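## Task

Place the white earphones inside the small chest's lowest drawer and the black earphones inside its middle drawer, then make sure all drawers are closed and the chest stands upright.

## Robot and tools

Robot: two arms, left_arm and right_arm, each with a two-finger gripper. The scene frame has its origin at table-top height, midway between the nominal bases; +z is up, +x points out over the table, and left_arm sits on the +y side (image left/right does not follow these names). Calibrated bases: left_arm near (+0.005, +0.302, -0.002) m, right_arm near (+0.003, -0.316, +0.001) m, both almost unrotated. Each arm reports its hand pose, velocities, Hand target and wrist-camera pose in its own base frame; fixed cameras and the table use the scene frame. Gripper fingers point along the gripper's +z and open and close along its y; end_effector_position is the spot between the pads, about 1 cm short of the tips.

The shared row format: 14 numbers, each between -1 and 1. The first seven belong to left_arm, the next seven to right_arm, each as dx, dy, dz, rx, ry, rz, opening. dx..rz are offsets, not poses: they are measured from that arm's Hand target as it stood when the action or move began, along that arm's own base axes, and rotation is about the Hand target's position. Scale: 1.0 equals 0.6 m of travel or 180 degrees; rx, ry, rz form a single rotation vector. A translation longer than 1.0 may be shortened along its direction. Opening is absolute, not an offset: +1 is fully open (0.094 m), -1 is shut. An arm you want left alone gets six zeros, but its opening slot must still hold the value you want, since 0 there commands half open.

execute_actions(actions, cameras): actions is a list of up to 15 rows, each row one 1/30 s control step; a short list repeats its final row until step 15. Every row counts from the same start pose, not from the row before, and the next call counts from the new Hand target, so sending an offset twice moves twice. An empty list returns state plus all camera images. cameras takes names (cam_high, cam_low, cam_left_wrist, cam_right_wrist), ["all"], or []; an unknown name invalidates the call.

move(target, speed, blend, opening_speed, grip_force, blocking, cameras): drives each gripper in a straight line toward target. target is one 14-number row or a list of up to 15 rows; every row is an offset from the Hand targets at the move's start, not from the previous row. speed is m/s, 0.002 to 2.9, default 0.25 (turns up to twice that in rad/s), one value or one per target. blend in metres rounds corners in a list (0 means stop at each). opening_speed is per second on the -1..+1 scale, at least 0.2; use it to close gently. grip_force is newtons per pad, 10 to 50, one value or one per arm, persisting until changed; lower force closes slowly. blocking=false returns after about 0.5 s while the move runs on. A whole move is capped at 10 s. Paths ignore obstacles and the other arm; faster moves stray more and hit harder, and aiming far beyond a contact presses harder. Don't route a path near an arm's own base; go around it. The result adds a move: line: done (within 10 mm and 2 degrees), off_target, moving, held or fault, plus limits such as paced (pose clipped) or held (steps withheld).

wait(seconds): 0 to 3600, sends nothing new and lets any running move continue. stop(): brakes the running move; braking needs some distance. zoom_image(camera, region): region is [x0, y0, x1, y1] pixels, at most 504 by 504, on that camera's newest image. finished_scene(scene): scene is 1 or 2; ends the scene irreversibly, and the goal must hold without the robot.

Reading results: Hand target is your last commanded pose after clipping; the real gripper often rests short or low, especially at long reach, and tilted. Compare end_effector_position and end_effector_quat_wxyz after each move and correct by sending the remaining gap as an offset. Orientation commands are clipped to within 40 degrees of the measured orientation each step. grip_measured uses the opening scale; empty it reads up to about 2.5 mm wide; on a hard part it reads somewhat below the part width. Squeeze rises roughly 1 N per 0.001 below first contact, then jumps to the force limit near 20 N. To release, command well above grip_measured. Joint velocities may read within noise; Joint torques are rough and noisy. Step readings list positions at some control steps for execute_actions only. Joint ranges (rad): waist -2.618 to 3.054, shoulder 0 to 3.142, elbow 0 to 3.142 (straight at 2.901), wrist pitch and yaw -1.571 to 1.571, wrist roll -2.094 to 2.094.

Cameras: cam_high and cam_low sit on a fixed beam behind the arms; cam_left_wrist and cam_right_wrist ride on the hands. All are 672x504; calibration is given per camera and may be off by small amounts.

Avoid: dropping earphones or releasing them while moving, knocking the chest over or off the table, leaving anything off the table, slamming drawers, hard hits on fixtures (bar, spacers, plate, low rail) or the table, arms or grippers colliding, one gripper closing on the other's fingers, and strain on wrist camera cables. Stretched, loaded or pushing arms heat their motors; MOTOR HOT warns at 75 °C, and at 90 °C the arm folds and stops for the scene. A blocked arm keeps pressing until you command it back. Thinking time lets the scene run on.

Each tool is called after "Request:" as a command line: name --argument value for each argument, lists and objects as JSON in quotes; but a table of rows of numbers goes row by row, as --pt "numbers of a row", without its own name.

## Session

Request:
execute_actions --actions '[]'

Scene clock: 0.00 s.
left_arm: end_effector_position=(+0.3986, +0.0095, +0.1092) grip_measured=+1.000 end_effector_quat_wxyz=(+0.604, -0.036, +0.793, +0.074) | right_arm: end_effector_position=(+0.3961, -0.0245, +0.0929) grip_measured=+1.000 end_effector_quat_wxyz=(+0.571, +0.039, +0.820, -0.024)
Joint positions: left_arm=[-0.079 1.543 0.367 0.905 -0.237 0.01 0.094] | right_arm=[-0.042 1.527 0.383 0.789 0.046 0.022 0.094]
Joint velocities: within noise
Joint torques (N m): no reading
Heat: left arm: 30 °C; right arm: 29 °C.
Hand target: left_arm +0.4020, +0.0099, +0.1185; +0.615, -0.039, +0.784, +0.073 | right_arm +0.3978, -0.0248, +0.0969; +0.575, +0.040, +0.817, -0.025
Tool commands: left_gripper/opening=+1.0 right_gripper/opening=+1.0

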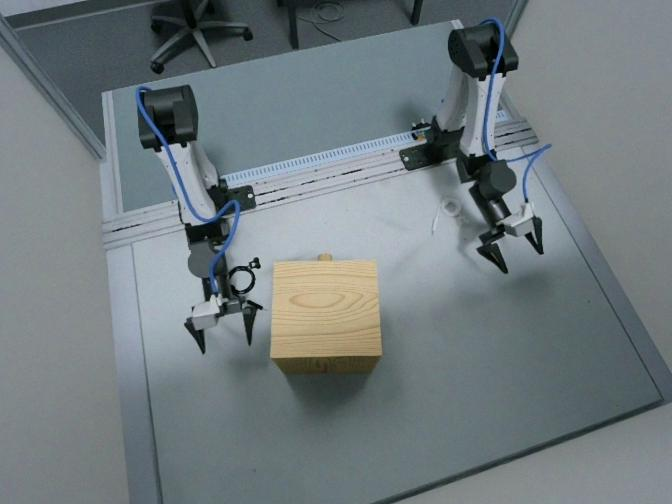

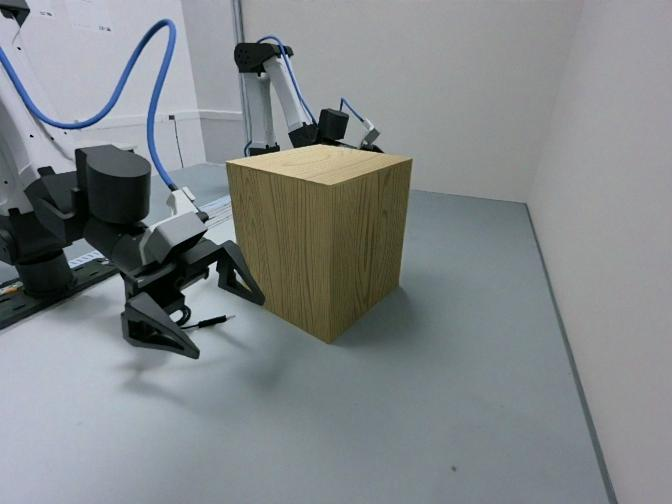

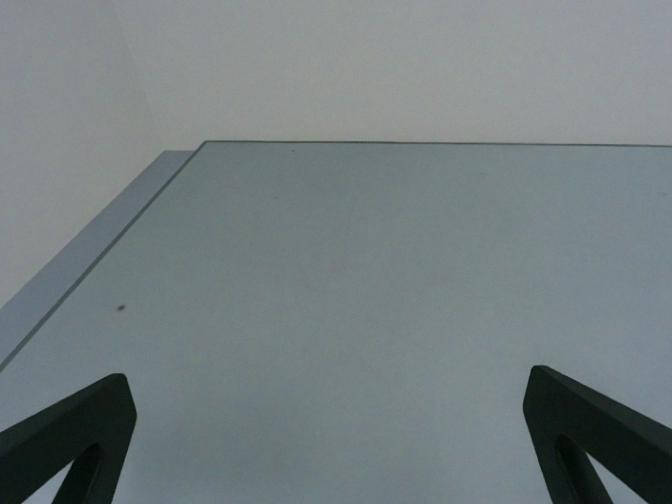

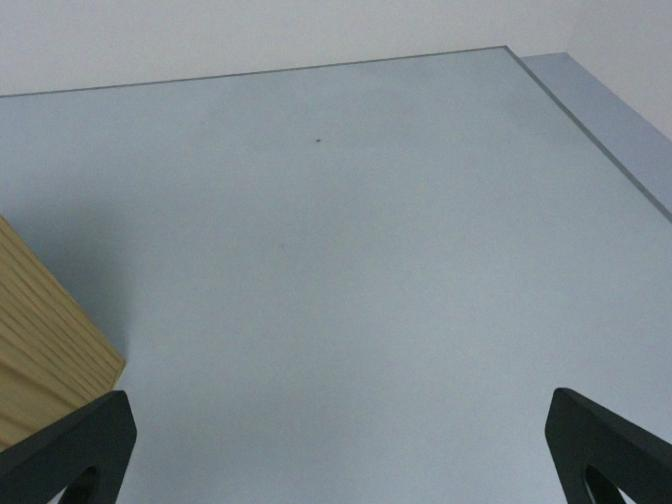

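Request:
zoom_image --camera "cam_high" --region '[180, 220, 300, 310]'

Request:
zoom_image --camera "cam_high" --region '[400, 160, 520, 250]'

Request:
zoom_image --camera "cam_high" --region '[250, 230, 400, 380]'

Scaled by 4.200 from the camera's image (finer frame: 960x720).

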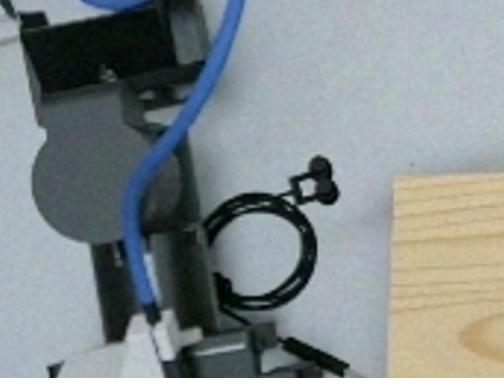

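Scaled by 4.200 from the camera's image (finer frame: 960x720).

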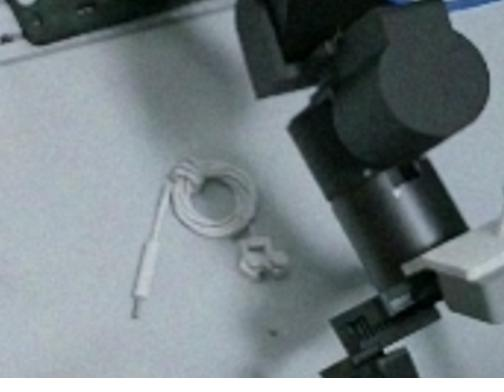

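Scaled by 3.360 from the camera's image (finer frame: 960x720).

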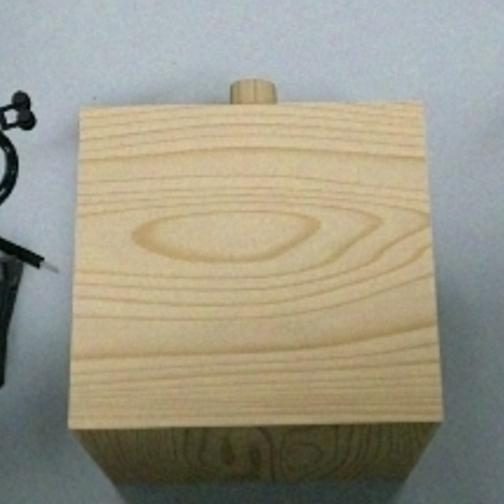

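Request:
move --target '[-0.27,-0.35,0.136,0,0,-0.305,1,-0.33,0.09,0.2,0,0.14,0,1]' --speed 0.4 --cameras '["all"]'

Scene clock: 7.43 s.
left_arm: end_effector_position=(+0.2372, -0.1951, +0.1801) grip_measured=+1.000 end_effector_quat_wxyz=(+0.564, +0.323, +0.729, -0.216) | right_arm: end_effector_position=(+0.1991, +0.0303, +0.2102) grip_measured=+1.000 end_effector_quat_wxyz=(+0.379, +0.028, +0.925, -0.030)
Joint positions: left_arm=[-0.577 0.717 0.32 0.118 0.198 0.107 0.094] | right_arm=[0.512 0.687 0.901 -1.108 0.421 0.422 0.094]
Joint torques (N m): left_arm=[-0.25 -0.39 10.4 2.12 0.04 0.04] | right_arm=[0.27 1.59 8.5 1.44 0.33 0.07]
Heat: left arm: 31 °C; right arm: 33 °C.
Hand target: left_arm +0.2400, -0.2001, +0.2001; +0.579, +0.327, +0.714, -0.219 | right_arm +0.1998, +0.0292, +0.2169; +0.383, +0.033, +0.923, -0.033
Off the commanded pose: left_arm 0.021 m, 2 deg | right_arm 0.007 m, 1 deg.
move: off_target (left_arm)
cam_left_wrist: T_world_to_cam=[[-0.71685, -0.69389, -0.06814, 0.04606], [-0.42781, 0.51491, -0.74287, 0.37047], [0.55056, -0.50337, -0.66596, -0.01914]] pos_world=[0.20204, -0.16843, 0.2656]
cam_right_wrist: T_world_to_cam=[[-0.09163, -0.99546, 0.02592, 0.04148], [-0.93666, 0.07732, -0.34159, 0.29646], [0.33803, -0.05557, -0.93949, 0.22283]] pos_world=[0.20616, 0.03075, 0.30954]

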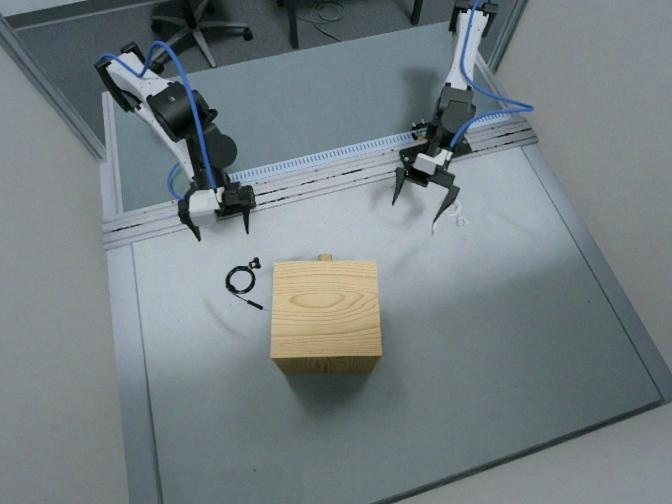

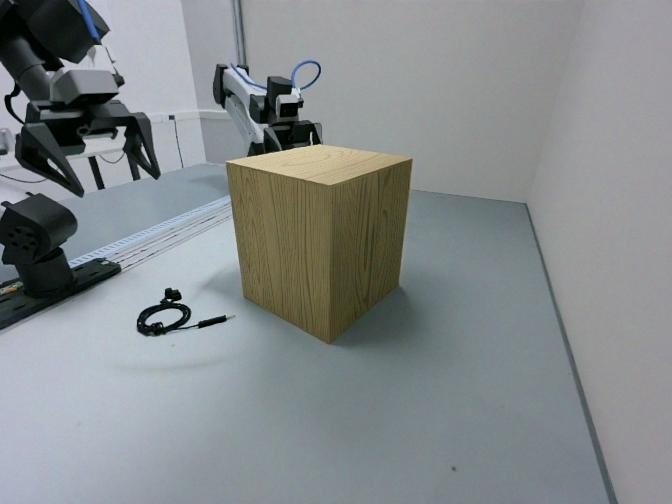

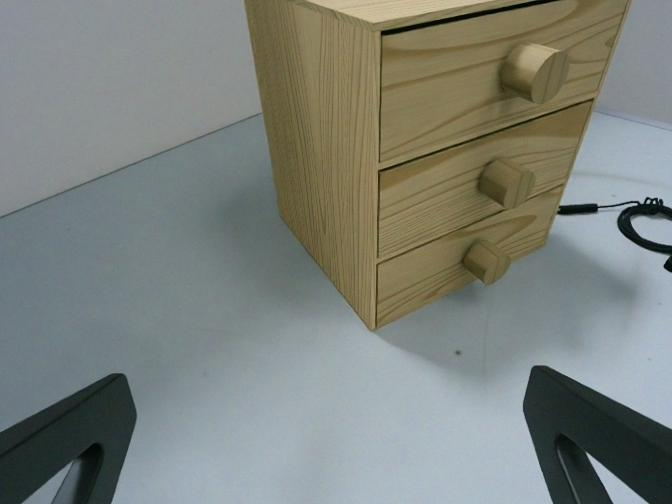

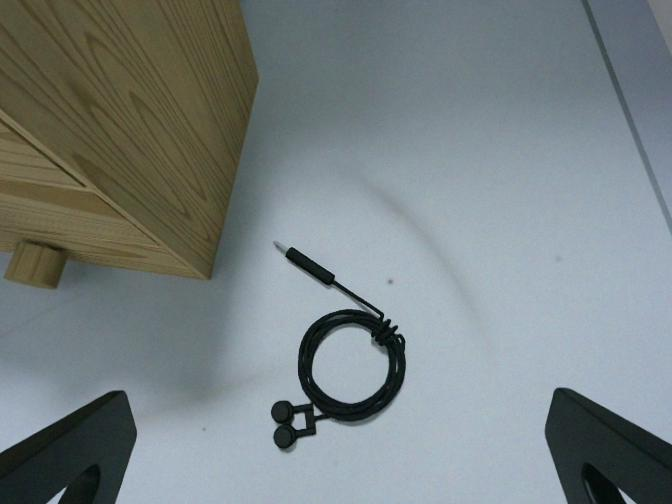

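Request:
move --target '[-0.06,-0.295,-0.225,-0.0046,0.022,0.146,1,0.054,0.0205,-0.18,0,0.167,0,0.383]' --speed 0.3 --cameras '["all"]'

Scene clock: 15.77 s.
left_arm: end_effector_position=(+0.2023, -0.3684, +0.0561) grip_measured=+1.000 end_effector_quat_wxyz=(+0.580, +0.164, +0.793, -0.084) | right_arm: end_effector_position=(+0.2255, +0.0380, +0.1051) grip_measured=+0.386 end_effector_quat_wxyz=(+0.126, +0.025, +0.991, -0.050)
Joint positions: left_arm=[-1.421 1.929 0.716 0.611 -0.988 -0.461 0.094] | right_arm=[0.298 1.198 0.901 -1.065 0.173 0.33 0.065]
Joint torques (N m): left_arm=[-0.09 -5.97 7.01 1.95 -0.51 -0.19] | right_arm=[-0.73 -1.51 8.31 0.84 -0.06 -0.09]
Heat: left arm: 34 °C; right arm: 33 °C.
Hand target: left_arm +0.2041, -0.3772, +0.0652; +0.591, +0.144, +0.787, -0.098 | right_arm +0.2322, +0.0415, +0.1089; +0.131, +0.024, +0.990, -0.040
Off the commanded pose: left_arm 0.013 m, 3 deg | right_arm 0.008 m, 1 deg.
move: off_target (left_arm)
cam_left_wrist: T_world_to_cam=[[-0.36372, -0.92844, -0.07549, -0.26503], [-0.63167, 0.3054, -0.71255, 0.31504], [0.68462, -0.21148, -0.69755, -0.08759]] pos_world=[0.16257, -0.3608, 0.14338]
cam_right_wrist: T_world_to_cam=[[-0.08089, -0.99228, 0.09403, 0.04453], [-0.98045, 0.0962, 0.17167, 0.23997], [-0.17939, -0.0783, -0.98066, 0.23745]] pos_world=[0.28147, 0.0397, 0.18748]

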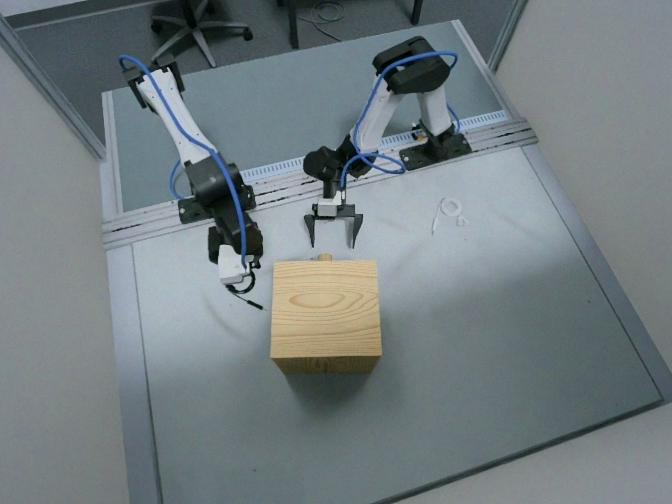

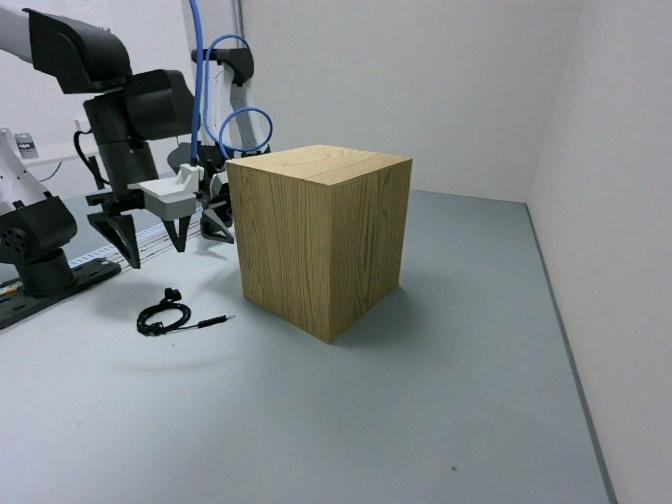

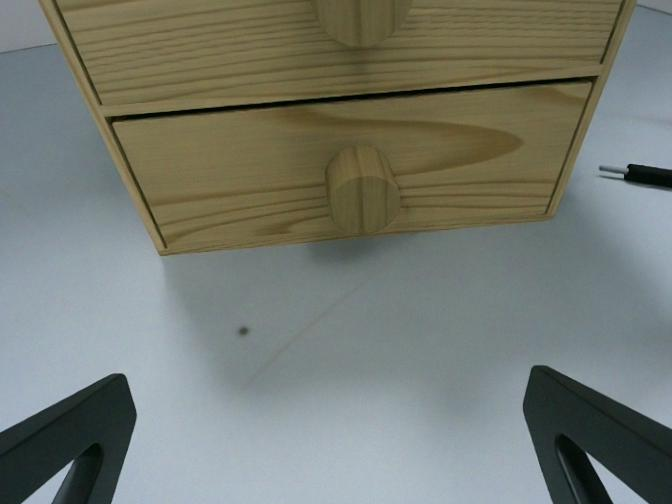

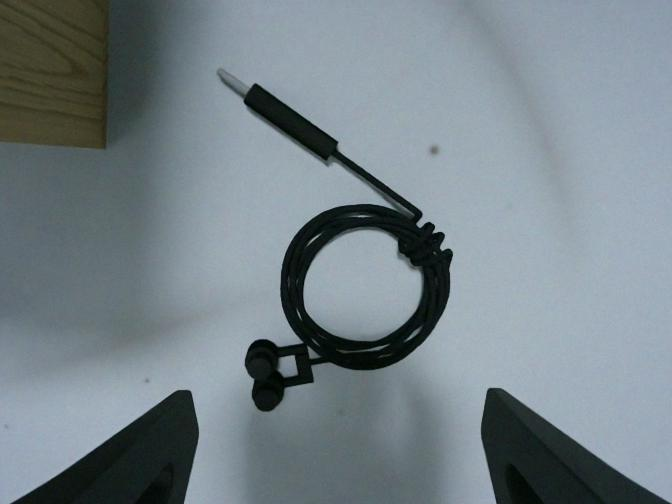

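Request:
move --target '[0.14,-0.0695,-0.028,-0.012,0.004,0,1,0.0113,0.02,-0.1,0.03,0,0,0.383]' --speed 0.12 --cameras '["cam_left_wrist","cam_right_wrist","cam_low"]'

Scene clock: 19.33 s.
left_arm: end_effector_position=(+0.2825, -0.4096, +0.0410) grip_measured=+1.000 end_effector_quat_wxyz=(+0.581, +0.141, +0.795, -0.100) | right_arm: end_effector_position=(+0.2402, +0.0525, +0.0541) grip_measured=+0.386 end_effector_quat_wxyz=(+0.137, +0.032, +0.990, +0.001)
Joint positions: left_arm=[-1.227 2.152 0.951 0.735 -0.826 -0.349 0.094] | right_arm=[0.271 1.259 0.73 -0.778 0.078 0.324 0.065]
Joint torques (N m): left_arm=[0.77 -7.49 7.19 2.12 -0.18 -0.01] | right_arm=[-0.75 -1.8 5.72 0.97 -0.09 -0.1]
Heat: left arm: 34 °C; right arm: 33 °C.
Hand target: left_arm +0.2880, -0.4188, +0.0483; +0.589, +0.133, +0.789, -0.113 | right_arm +0.2390, +0.0535, +0.0489; +0.129, +0.030, +0.991, +0.007
Off the commanded pose: left_arm 0.013 m, 2 deg | right_arm 0.005 m, 1 deg.
move: off_target (left_arm)
cam_left_wrist: T_world_to_cam=[[-0.34577, -0.93801, -0.02398, -0.28639], [-0.64477, 0.25609, -0.7202, 0.35134], [0.6817, -0.23357, -0.69335, -0.17012]] pos_world=[0.24348, -0.39834, 0.12821]
cam_right_wrist: T_world_to_cam=[[-0.08241, -0.99655, -0.01031, 0.07115], [-0.98474, 0.07983, 0.15462, 0.2645], [-0.15326, 0.0229, -0.98792, 0.18002]] pos_world=[0.29391, 0.04567, 0.13768]
Images, in order (width x height): cam_low 672x504, cam_left_wrist 672x504, cam_right_wrist 672x504.

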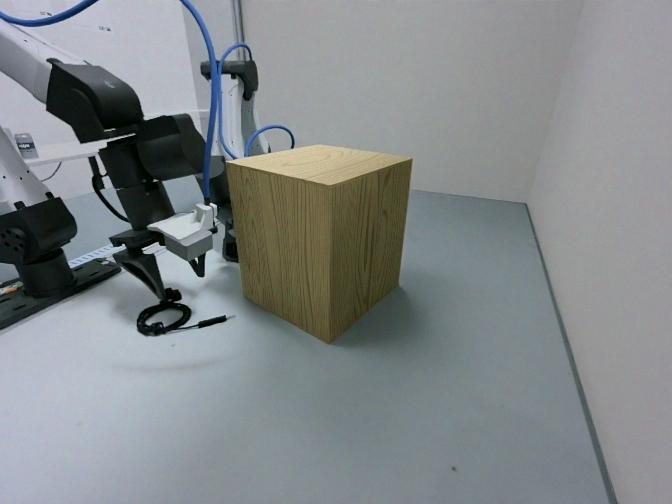

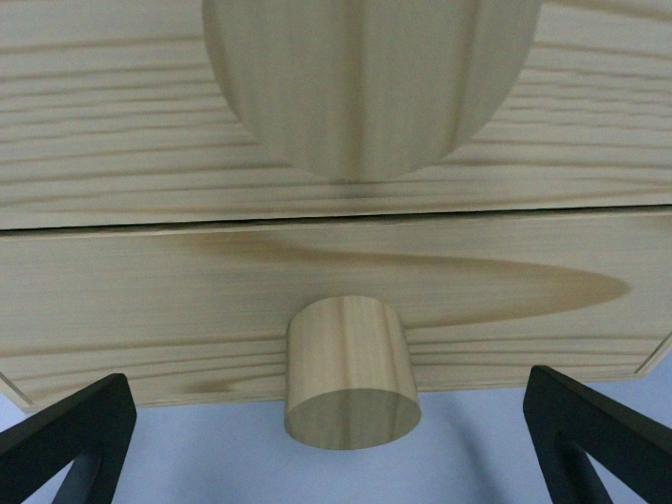

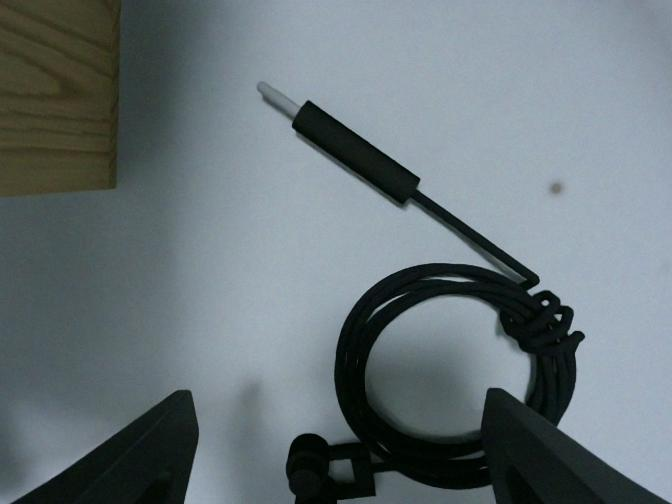

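Request:
move --pt "-0.0016 -0.0047 -0.002 0 0 0 1 -0.008 -0.0033 -0.0667 0 0 0 0.383" --pt "-0.0016 -0.0047 -0.002 0 0 0 -0.62 -0.008 -0.0033 -0.0667 0 0 0 0.383" --speed 0.08 --opening_speed 1.2 --cameras '["cam_left_wrist","cam_right_wrist","cam_low"]'

Scene clock: 23.27 s.
left_arm: end_effector_position=(+0.2833, -0.4125, +0.0404) grip_measured=-0.426 end_effector_quat_wxyz=(+0.581, +0.141, +0.795, -0.101) | right_arm: end_effector_position=(+0.2373, +0.0511, +0.0151) grip_measured=+0.385 end_effector_quat_wxyz=(+0.139, +0.032, +0.990, +0.002)
Joint positions: left_arm=[-1.227 2.161 0.962 0.735 -0.824 -0.348 0.027] | right_arm=[0.268 1.311 0.598 -0.59 0.078 0.321 0.065]
Joint torques (N m): left_arm=[0.27 -7.5 7.27 2.07 -0.2 -0.04] | right_arm=[-0.79 -1.85 5.04 0.97 -0.11 -0.1]
Heat: left arm: 34 °C; right arm: 33 °C.
Hand target: left_arm +0.2871, -0.4217, +0.0472; +0.589, +0.133, +0.789, -0.113 | right_arm +0.2342, +0.0516, +0.0089; +0.129, +0.030, +0.991, +0.007
Off the commanded pose: left_arm 0.012 m, 2 deg | right_arm 0.007 m, 1 deg.
move: off_target (left_arm); target 2's new opening was sent with left_arm's hand 0.012 m and 2 deg from that target
cam_left_wrist: T_world_to_cam=[[-0.34741, -0.93746, -0.02172, -0.28833], [-0.64416, 0.25542, -0.72099, 0.3518], [0.68145, -0.23649, -0.69261, -0.17292]] pos_world=[0.24427, -0.40104, 0.12762]
cam_right_wrist: T_world_to_cam=[[-0.08189, -0.99658, -0.01135, 0.06904], [-0.98525, 0.07923, 0.15168, 0.26793], [-0.15026, 0.0236, -0.98837, 0.14027]] pos_world=[0.29071, 0.04426, 0.09878]
Images, in order (width x height): cam_low 672x504, cam_left_wrist 672x504, cam_right_wrist 672x504.

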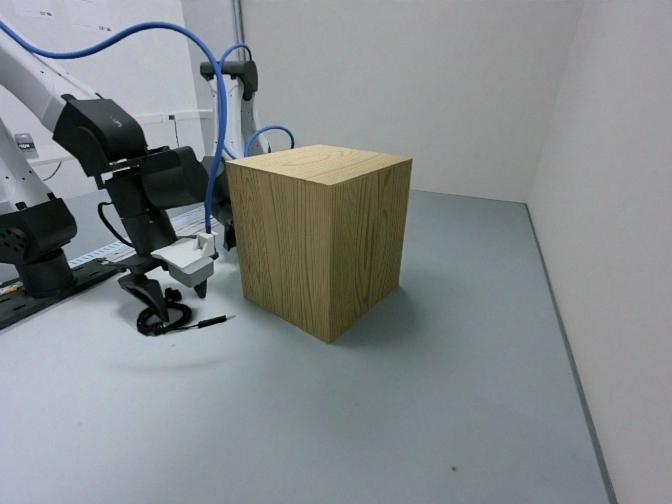

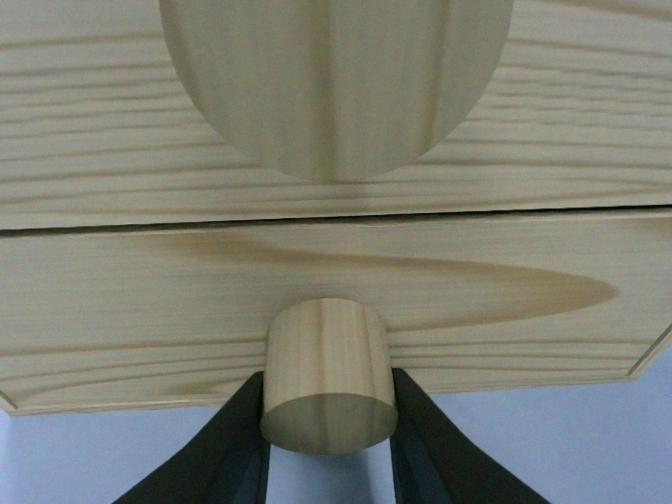

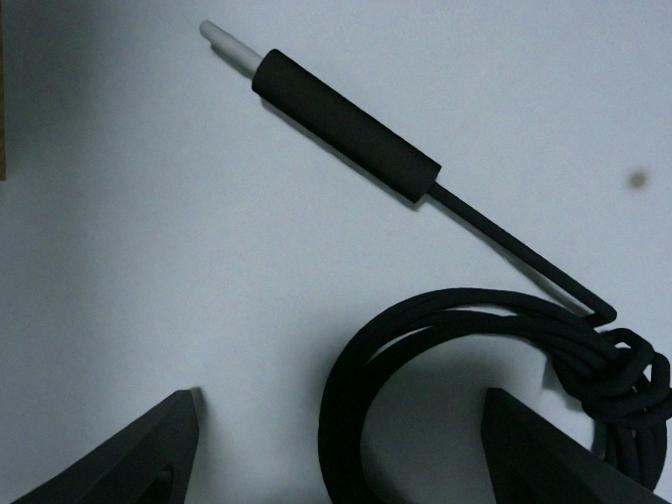

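Request:
move --target '[-0.18,0.0625,0.0,0,0,0,-0.62,0,0,0,0,0,0,-0.92]' --speed 0.08 --opening_speed 1.2 --cameras '["cam_left_wrist","cam_right_wrist","cam_high"]'

Scene clock: 25.87 s.
left_arm: end_effector_position=(+0.1823, -0.3846, +0.0364) grip_measured=-0.426 end_effector_quat_wxyz=(+0.587, +0.142, +0.791, -0.102) | right_arm: end_effector_position=(+0.2375, +0.0515, +0.0152) grip_measured=-0.911 end_effector_quat_wxyz=(+0.139, +0.031, +0.990, +0.003)
Joint positions: left_arm=[-1.492 2.048 0.767 0.649 -1.057 -0.561 0.027] | right_arm=[0.268 1.311 0.598 -0.588 0.076 0.321 0.004]
Joint torques (N m): left_arm=[-0.47 -10.06 3.66 1.51 -0.39 -0.23] | right_arm=[-0.83 -1.88 5.05 0.96 -0.11 -0.09]
Heat: left arm: 34 °C; right arm: 33 °C.
Hand target: left_arm +0.1790, -0.3842, +0.0471; +0.589, +0.133, +0.789, -0.113 | right_arm +0.2342, +0.0516, +0.0089; +0.130, +0.030, +0.991, +0.007
Off the commanded pose: left_arm 0.011 m, 2 deg | right_arm 0.007 m, 1 deg.
move: off_target (left_arm)
cam_left_wrist: T_world_to_cam=[[-0.3488, -0.93688, -0.02434, -0.29667], [-0.63322, 0.25474, -0.73085, 0.27483], [0.69092, -0.23951, -0.6821, -0.10353]] pos_world=[0.14209, -0.37275, 0.12302]
cam_right_wrist: T_world_to_cam=[[-0.08105, -0.99662, -0.01319, 0.06929], [-0.98549, 0.07815, 0.15069, 0.26829], [-0.14915, 0.02521, -0.98849, 0.14011]] pos_world=[0.29091, 0.04456, 0.09898]
Images, in order (width x height): cam_high 672x504, cam_left_wrist 672x504, cam_right_wrist 672x504.

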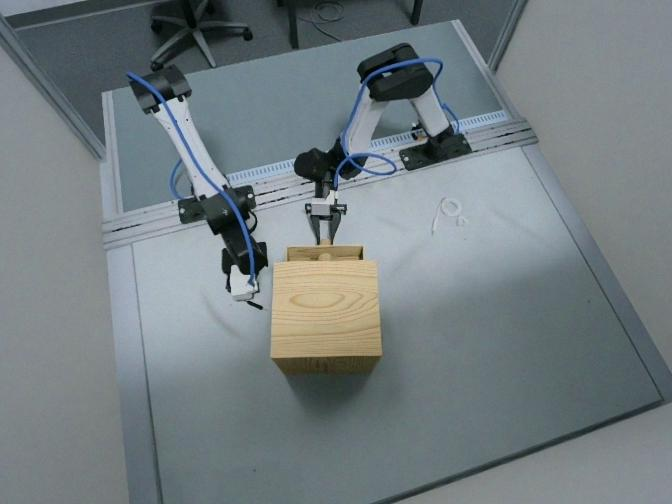

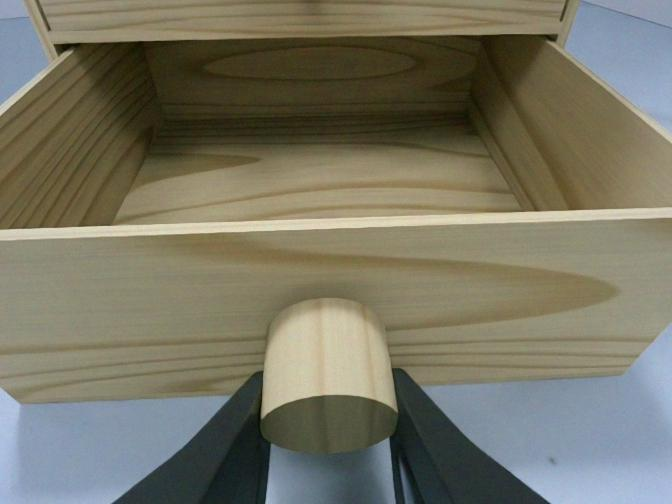

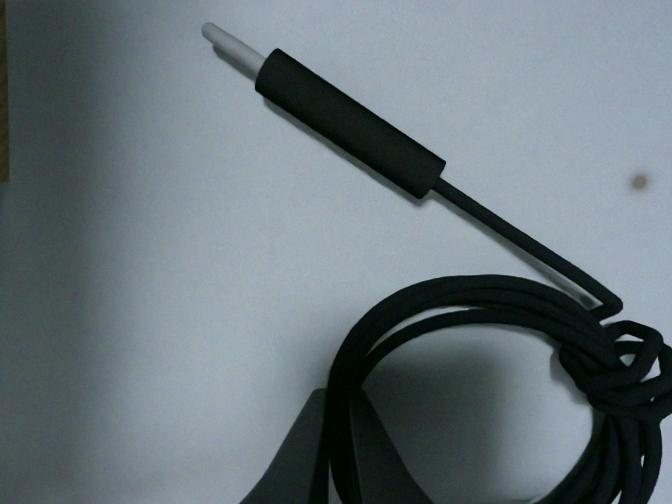

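Request:
move --target '[-0.025,0.0085,0.0,0,0,0,-0.62,0,0,0.17,0,0,0,-0.96]' --speed 0.12 --cameras '["cam_left_wrist","cam_right_wrist","cam_low"]'

Scene clock: 28.03 s.
left_arm: end_effector_position=(+0.1673, -0.3798, +0.0360) grip_measured=-0.426 end_effector_quat_wxyz=(+0.586, +0.142, +0.791, -0.101) | right_arm: end_effector_position=(+0.2313, +0.0496, +0.1004) grip_measured=-0.956 end_effector_quat_wxyz=(+0.118, +0.031, +0.993, -0.003)
Joint positions: left_arm=[-1.537 2.028 0.755 0.587 -1.091 -0.622 0.027] | right_arm=[0.267 1.221 0.902 -1.028 0.075 0.321 0.002]
Joint torques (N m): left_arm=[-0.49 -9.95 3.51 1.48 -0.43 -0.22] | right_arm=[-0.68 -3.97 8.61 0.67 -0.09 -0.11]
Heat: left arm: 34 °C; right arm: 33 °C.
Hand target: left_arm +0.1641, -0.3790, +0.0471; +0.589, +0.133, +0.789, -0.113 | right_arm +0.2341, +0.0515, +0.1108; +0.129, +0.030, +0.991, +0.007
Off the commanded pose: left_arm 0.012 m, 2 deg | right_arm 0.011 m, 2 deg.
move: off_target (left_arm, right_arm)
cam_left_wrist: T_world_to_cam=[[-0.34854, -0.93697, -0.02483, -0.29747], [-0.63478, 0.25545, -0.72925, 0.26425], [0.68962, -0.23841, -0.6838, -0.09154]] pos_world=[0.12718, -0.36805, 0.12272]
cam_right_wrist: T_world_to_cam=[[-0.08187, -0.99664, 0.00162, 0.06675], [-0.97795, 0.08065, 0.19265, 0.24339], [-0.19214, 0.01419, -0.98127, 0.23323]] pos_world=[0.2883, 0.04359, 0.18186]
Images, in order (width x height): cam_low 672x504, cam_left_wrist 672x504, cam_right_wrist 672x504.

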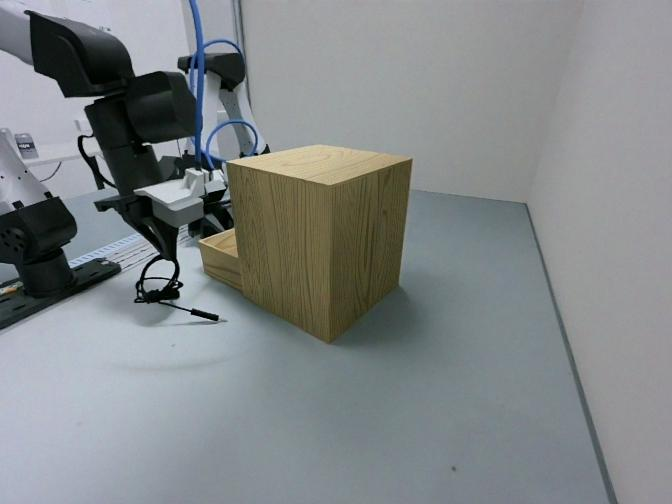

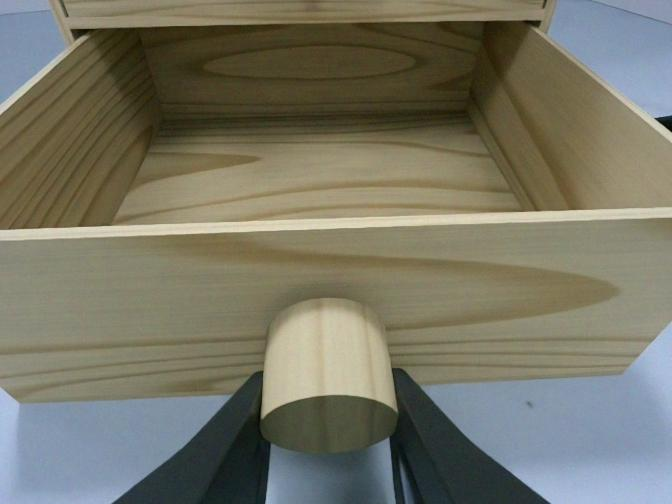

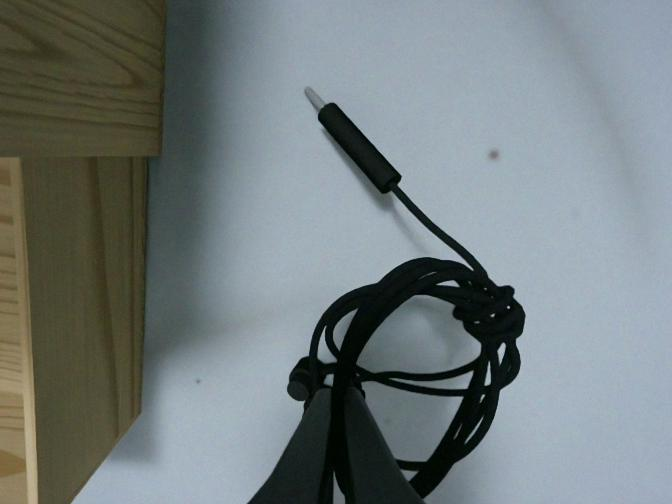

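Request:
move --pt "0 0 0 0 0 0 0.3 0 0 0 0 0 0 -0.96" --pt "-0.03 0.01 0.2 0 0 0 0.3 0 -0.05 0.167 0 0 0 -0.96" --pt "0.042 0.573 0.17 0.0633 0.3217 0.098 0.383 0 -0.05 0.167 0 0 0 -0.96" --speed '[0.2,0.25,0.35]' --blend '[0,0.04,0]' --cameras '["all"]'

Scene clock: 34.07 s.
left_arm: end_effector_position=(+0.1840, -0.0334, +0.1390) grip_measured=+0.380 end_effector_quat_wxyz=(+0.121, -0.001, +0.993, +0.007) | right_arm: end_effector_position=(+0.2325, +0.0201, +0.2074) grip_measured=-0.956 end_effector_quat_wxyz=(+0.131, +0.032, +0.991, +0.000)
Joint positions: left_arm=[-0.247 1.016 0.944 -1.267 -0.072 -0.241 0.065] | right_arm=[0.115 1.23 1.332 -1.412 0.038 0.174 0.002]
Joint torques (N m): left_arm=[0.94 -0.94 8.96 0.74 0.08 0.01] | right_arm=[-0.75 -1.52 8.18 0.75 -0.14 -0.1]
Heat: left arm: 34 °C; right arm: 34 °C.
Hand target: left_arm +0.1893, -0.0353, +0.1492; +0.130, +0.000, +0.991, +0.000 | right_arm +0.2341, +0.0216, +0.2111; +0.129, +0.030, +0.991, +0.007
Off the commanded pose: left_arm 0.012 m, 1 deg | right_arm 0.004 m, 1 deg.
move: off_target (left_arm); target 3's new opening was sent with left_arm's hand 0.012 m and 1 deg from that target
cam_left_wrist: T_world_to_cam=[[-0.01486, -0.99973, -0.0181, -0.02903], [-0.97693, 0.01066, 0.21328, 0.18515], [-0.21303, 0.02085, -0.97682, 0.26541]] pos_world=[0.23699, -0.03653, 0.21924]
cam_right_wrist: T_world_to_cam=[[-0.08243, -0.99658, -0.00648, 0.03909], [-0.98278, 0.08021, 0.16648, 0.23286], [-0.16539, 0.02009, -0.98602, 0.33355]] pos_world=[0.28724, 0.01357, 0.29037]

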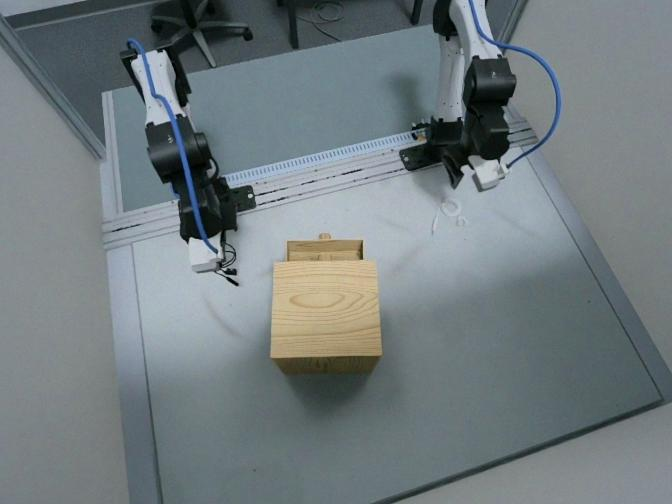

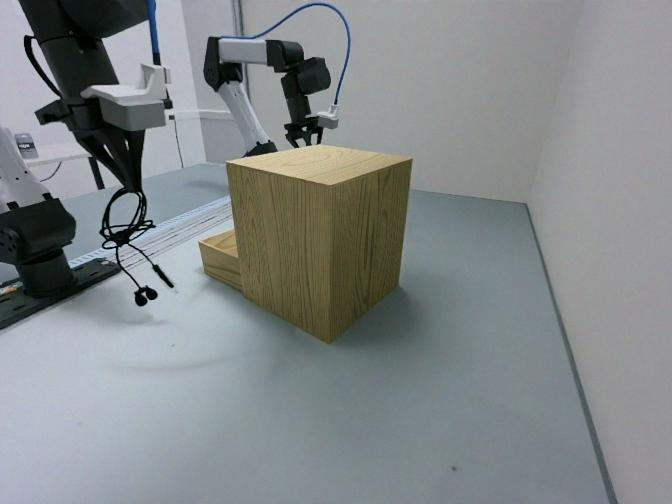

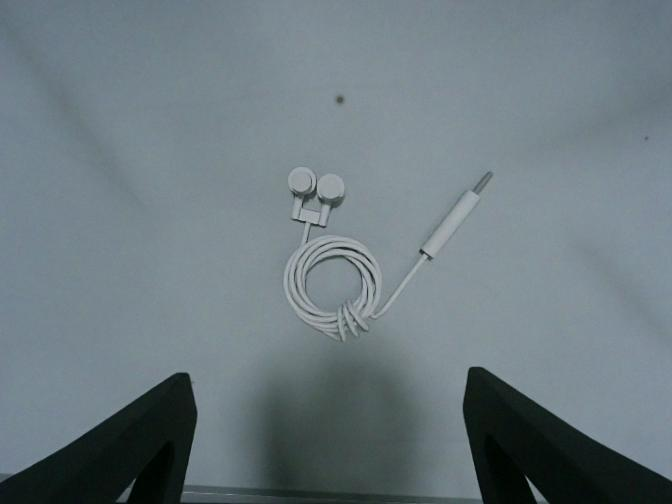

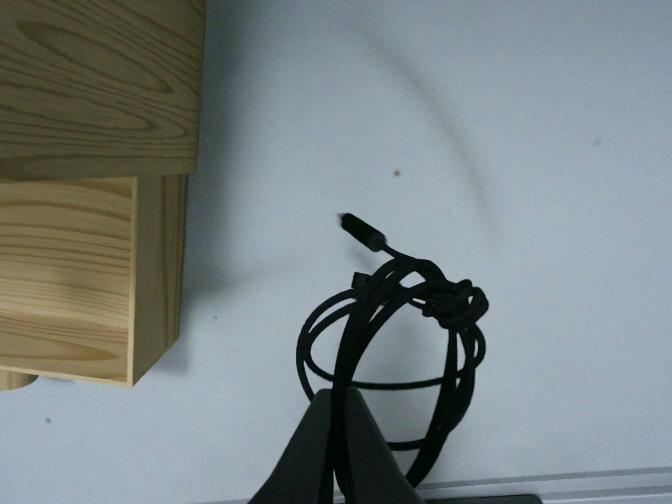

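Request:
move --target '[-0.0233,0.0407,-0.148,0,0,0,-0.277,0,0,0,0,0,0,-0.96]' --speed 0.2 --cameras '["cam_left_wrist"]'

Scene clock: 36.77 s.
left_arm: end_effector_position=(+0.1725, -0.0099, +0.0624) grip_measured=-0.274 end_effector_quat_wxyz=(+0.123, -0.002, +0.992, +0.005) | right_arm: end_effector_position=(+0.2325, +0.0201, +0.2074) grip_measured=-0.956 end_effector_quat_wxyz=(+0.131, +0.032, +0.991, +0.000)
Joint positions: left_arm=[-0.091 0.927 0.601 -1.001 -0.033 -0.091 0.034] | right_arm=[0.115 1.23 1.332 -1.412 0.038 0.174 0.002]
Joint torques (N m): left_arm=[0.85 -1.37 5.14 1.12 0.08 0.02] | right_arm=[-0.8 -1.47 8.21 0.74 -0.13 -0.1]
Heat: left arm: 34 °C; right arm: 34 °C.
Hand target: left_arm +0.1753, -0.0109, +0.0603; +0.130, -0.001, +0.991, +0.000 | right_arm +0.2341, +0.0216, +0.2111; +0.129, +0.030, +0.991, +0.007
Off the commanded pose: left_arm 0.004 m, 1 deg | right_arm 0.004 m, 1 deg.
move: done
cam_left_wrist: T_world_to_cam=[[-0.01391, -0.99979, -0.01476, -0.00749], [-0.97774, 0.01051, 0.20957, 0.1905], [-0.20937, 0.01735, -0.97768, 0.18695]] pos_world=[0.22529, -0.01273, 0.14274]

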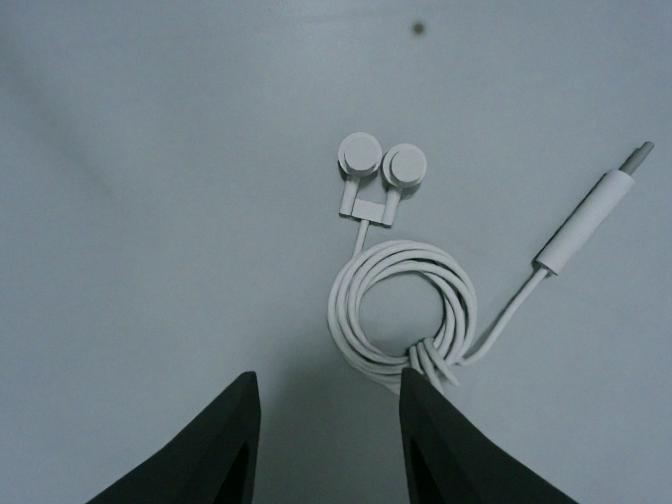

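Request:
move --pt "0.001 -0.0045 -0.081 0 0 0 -0.277 0 0 0 0 0 0 -0.96" --pt "0.001 -0.0045 -0.081 0 0 0 -0.95 0 0 0 0 0 0 -0.96" --speed 0.1 --opening_speed 1.2 --cameras '["cam_left_wrist"]'

Scene clock: 39.63 s.
left_arm: end_effector_position=(+0.1752, -0.0114, +0.0154) grip_measured=-0.938 end_effector_quat_wxyz=(+0.129, +0.000, +0.992, +0.004) | right_arm: end_effector_position=(+0.2325, +0.0201, +0.2074) grip_measured=-0.956 end_effector_quat_wxyz=(+0.131, +0.032, +0.991, +0.000)
Joint positions: left_arm=[-0.097 0.978 0.427 -0.763 -0.032 -0.093 0.003] | right_arm=[0.115 1.23 1.332 -1.412 0.038 0.174 0.002]
Joint velocities: left_arm=[-0.007 -0.007 -0.012 0.007 0.007 -0.022 -0.004] | right_arm=[within noise]
Joint torques (N m): left_arm=[-0.31 -0.66 5 1.13 0.06 -0.14] | right_arm=[-0.75 -1.52 8.18 0.74 -0.12 -0.1]
Heat: left arm: 34 °C; right arm: 34 °C.
Hand target: left_arm +0.1760, -0.0136, +0.0117; +0.130, -0.001, +0.991, +0.000 | right_arm +0.2341, +0.0216, +0.2111; +0.129, +0.030, +0.991, +0.007
Off the commanded pose: left_arm 0.004 m, 0 deg | right_arm 0.004 m, 1 deg.
move: done
cam_left_wrist: T_world_to_cam=[[-0.01771, -0.99976, -0.01285, -0.00897], [-0.98016, 0.01482, 0.19767, 0.20355], [-0.19743, 0.0161, -0.98018, 0.13955]] pos_world=[0.2269, -0.01423, 0.09644]

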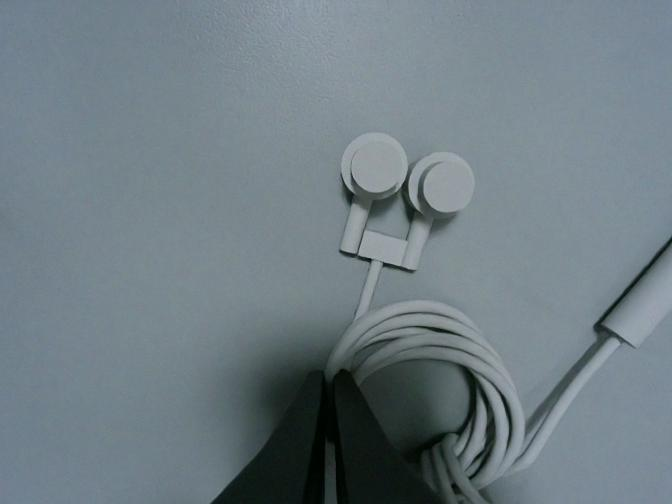

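Request:
move --pt "0 0 0.314 0 0 0 -0.97 0 -0.16 0.1 0 0 0 -0.96" --pt "0.11 -0.646 0.33 0.152 -0.049 -0.582 -0.97 0 -0.16 0.1 0 0 0 -0.96" --speed '[0.2,0.3]' --blend '[0.03,0]' --cameras '["all"]'

Scene clock: 46.93 s.
left_arm: end_effector_position=(+0.2418, -0.3978, +0.2055) grip_measured=-0.962 end_effector_quat_wxyz=(+0.140, +0.801, +0.574, +0.100) | right_arm: end_effector_position=(+0.2326, -0.0749, +0.2674) grip_measured=-0.956 end_effector_quat_wxyz=(+0.168, +0.034, +0.985, -0.014)
Joint positions: left_arm=[-1.114 2.224 2.47 -1.566 -0.242 0.814 0.002] | right_arm=[-0.371 1.303 1.621 -1.56 -0.083 -0.289 0.002]
Joint torques (N m): left_arm=[-0.03 -8.49 8.24 0.72 -0.11 -0.01] | right_arm=[-0.81 -1.65 7.61 0.88 -0.24 -0.11]
Heat: left arm: 35 °C; right arm: 36 °C.
Hand target: left_arm +0.2420, -0.4013, +0.2096; +0.141, +0.803, +0.570, +0.101 | right_arm +0.2341, -0.0744, +0.2710; +0.129, +0.030, +0.991, +0.007
Off the commanded pose: left_arm 0.005 m, 1 deg | right_arm 0.004 m, 5 deg.
joint sent to its limit (left arm) — joint 4 (wrist pitch), lower limit. The joint targets still meet the commanded pose.
joint sent to its limit (right arm) — joint 4 (wrist pitch), lower limit. The joint targets are off in orientation, not in position.
move: off_target (right_arm)
cam_left_wrist: T_world_to_cam=[[-0.88445, 0.32029, -0.33935, 0.41014], [0.16246, 0.8931, 0.4195, 0.26461], [0.43744, 0.3159, -0.84194, 0.2827]] pos_world=[0.19609, -0.45699, 0.26619]
cam_right_wrist: T_world_to_cam=[[-0.09048, -0.99576, 0.01672, -0.05951], [-0.99148, 0.09165, 0.09258, 0.25326], [-0.09372, -0.0082, -0.99557, 0.37829]] pos_world=[0.28117, -0.07937, 0.35416]

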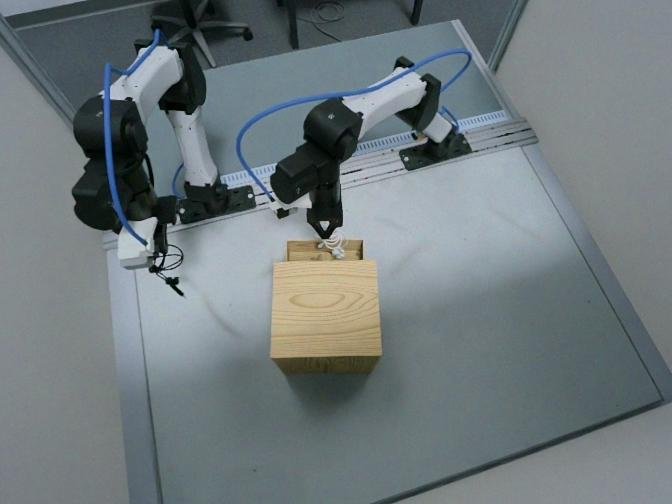

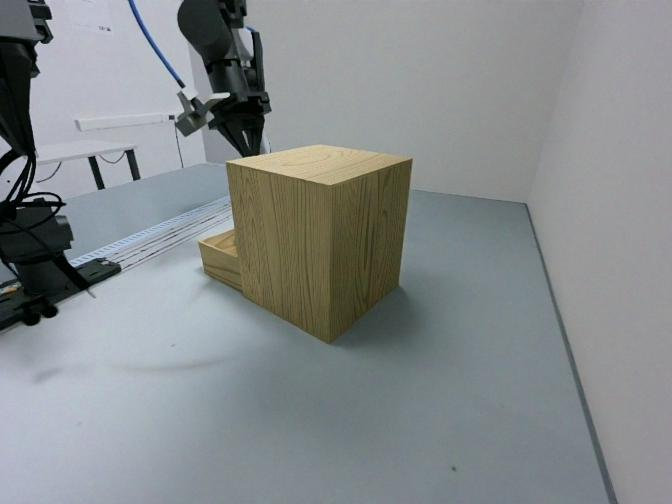

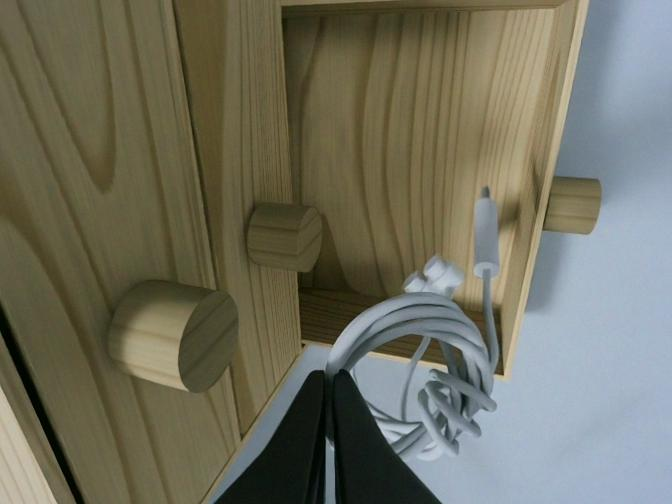

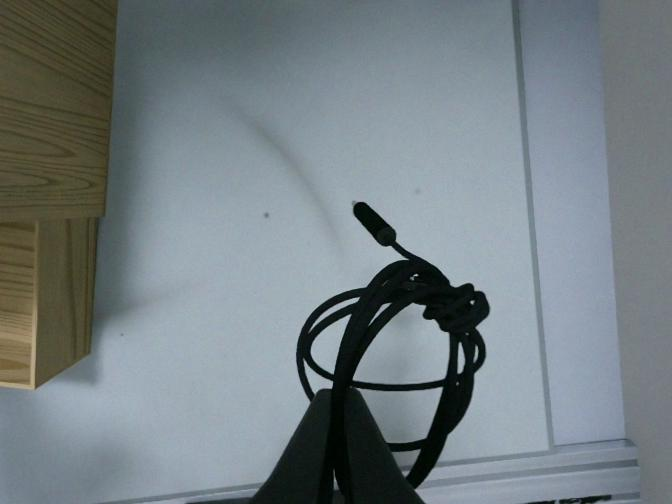

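Request:
move --target '[0.011,-0.004,-0.238,0,0,0,-0.97,0,0,0,0,0,0,-0.96]' --speed 0.12 --cameras '["cam_left_wrist","cam_high"]'

Scene clock: 49.90 s.
left_arm: end_effector_position=(+0.2438, -0.4021, +0.0507) grip_measured=-0.962 end_effector_quat_wxyz=(+0.117, +0.807, +0.569, +0.104) | right_arm: end_effector_position=(+0.2326, -0.0749, +0.2674) grip_measured=-0.956 end_effector_quat_wxyz=(+0.168, +0.034, +0.985, -0.014)
Joint positions: left_arm=[-1.114 2.177 1.77 -0.96 -0.242 0.823 0.002] | right_arm=[-0.371 1.303 1.621 -1.56 -0.083 -0.289 0.002]
Joint torques (N m): left_arm=[0.95 -12.92 4.93 0.94 -0.1 0] | right_arm=[-0.8 -1.61 7.61 0.89 -0.23 -0.11]
Heat: left arm: 35 °C; right arm: 36 °C.
Hand target: left_arm +0.2485, -0.4036, +0.0667; +0.141, +0.803, +0.570, +0.101 | right_arm +0.2341, -0.0744, +0.2710; +0.129, +0.030, +0.991, +0.007
Off the commanded pose: left_arm 0.017 m, 3 deg | right_arm 0.004 m, 5 deg.
joint sent to its limit (right arm) — joint 4 (wrist pitch), lower limit. The joint targets are off in orientation, not in position.
move: off_target (left_arm)
cam_left_wrist: T_world_to_cam=[[-0.88777, 0.34262, -0.30735, 0.36889], [0.1789, 0.87211, 0.45543, 0.31864], [0.42409, 0.34934, -0.83553, 0.16908]] pos_world=[0.19878, -0.46335, 0.10953]
Images, in order (width x height): cam_high 672x504, cam_left_wrist 672x504.

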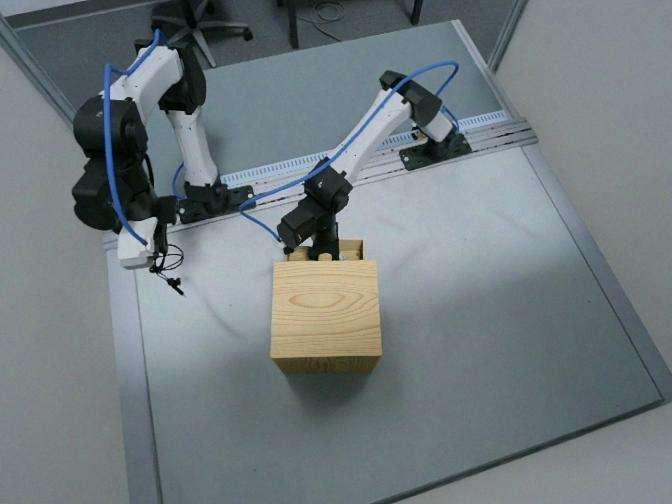

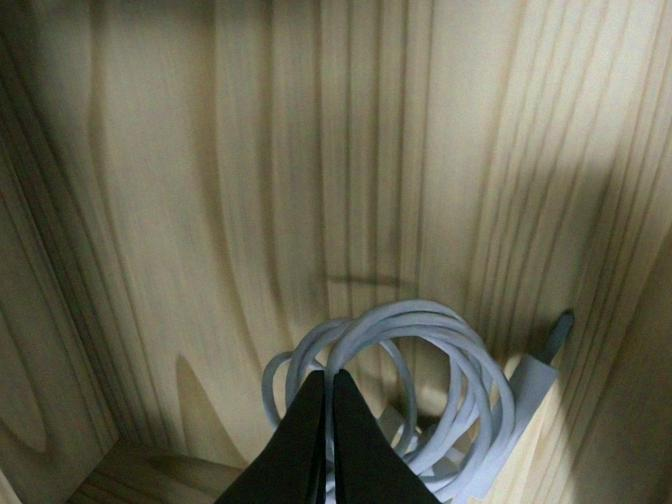

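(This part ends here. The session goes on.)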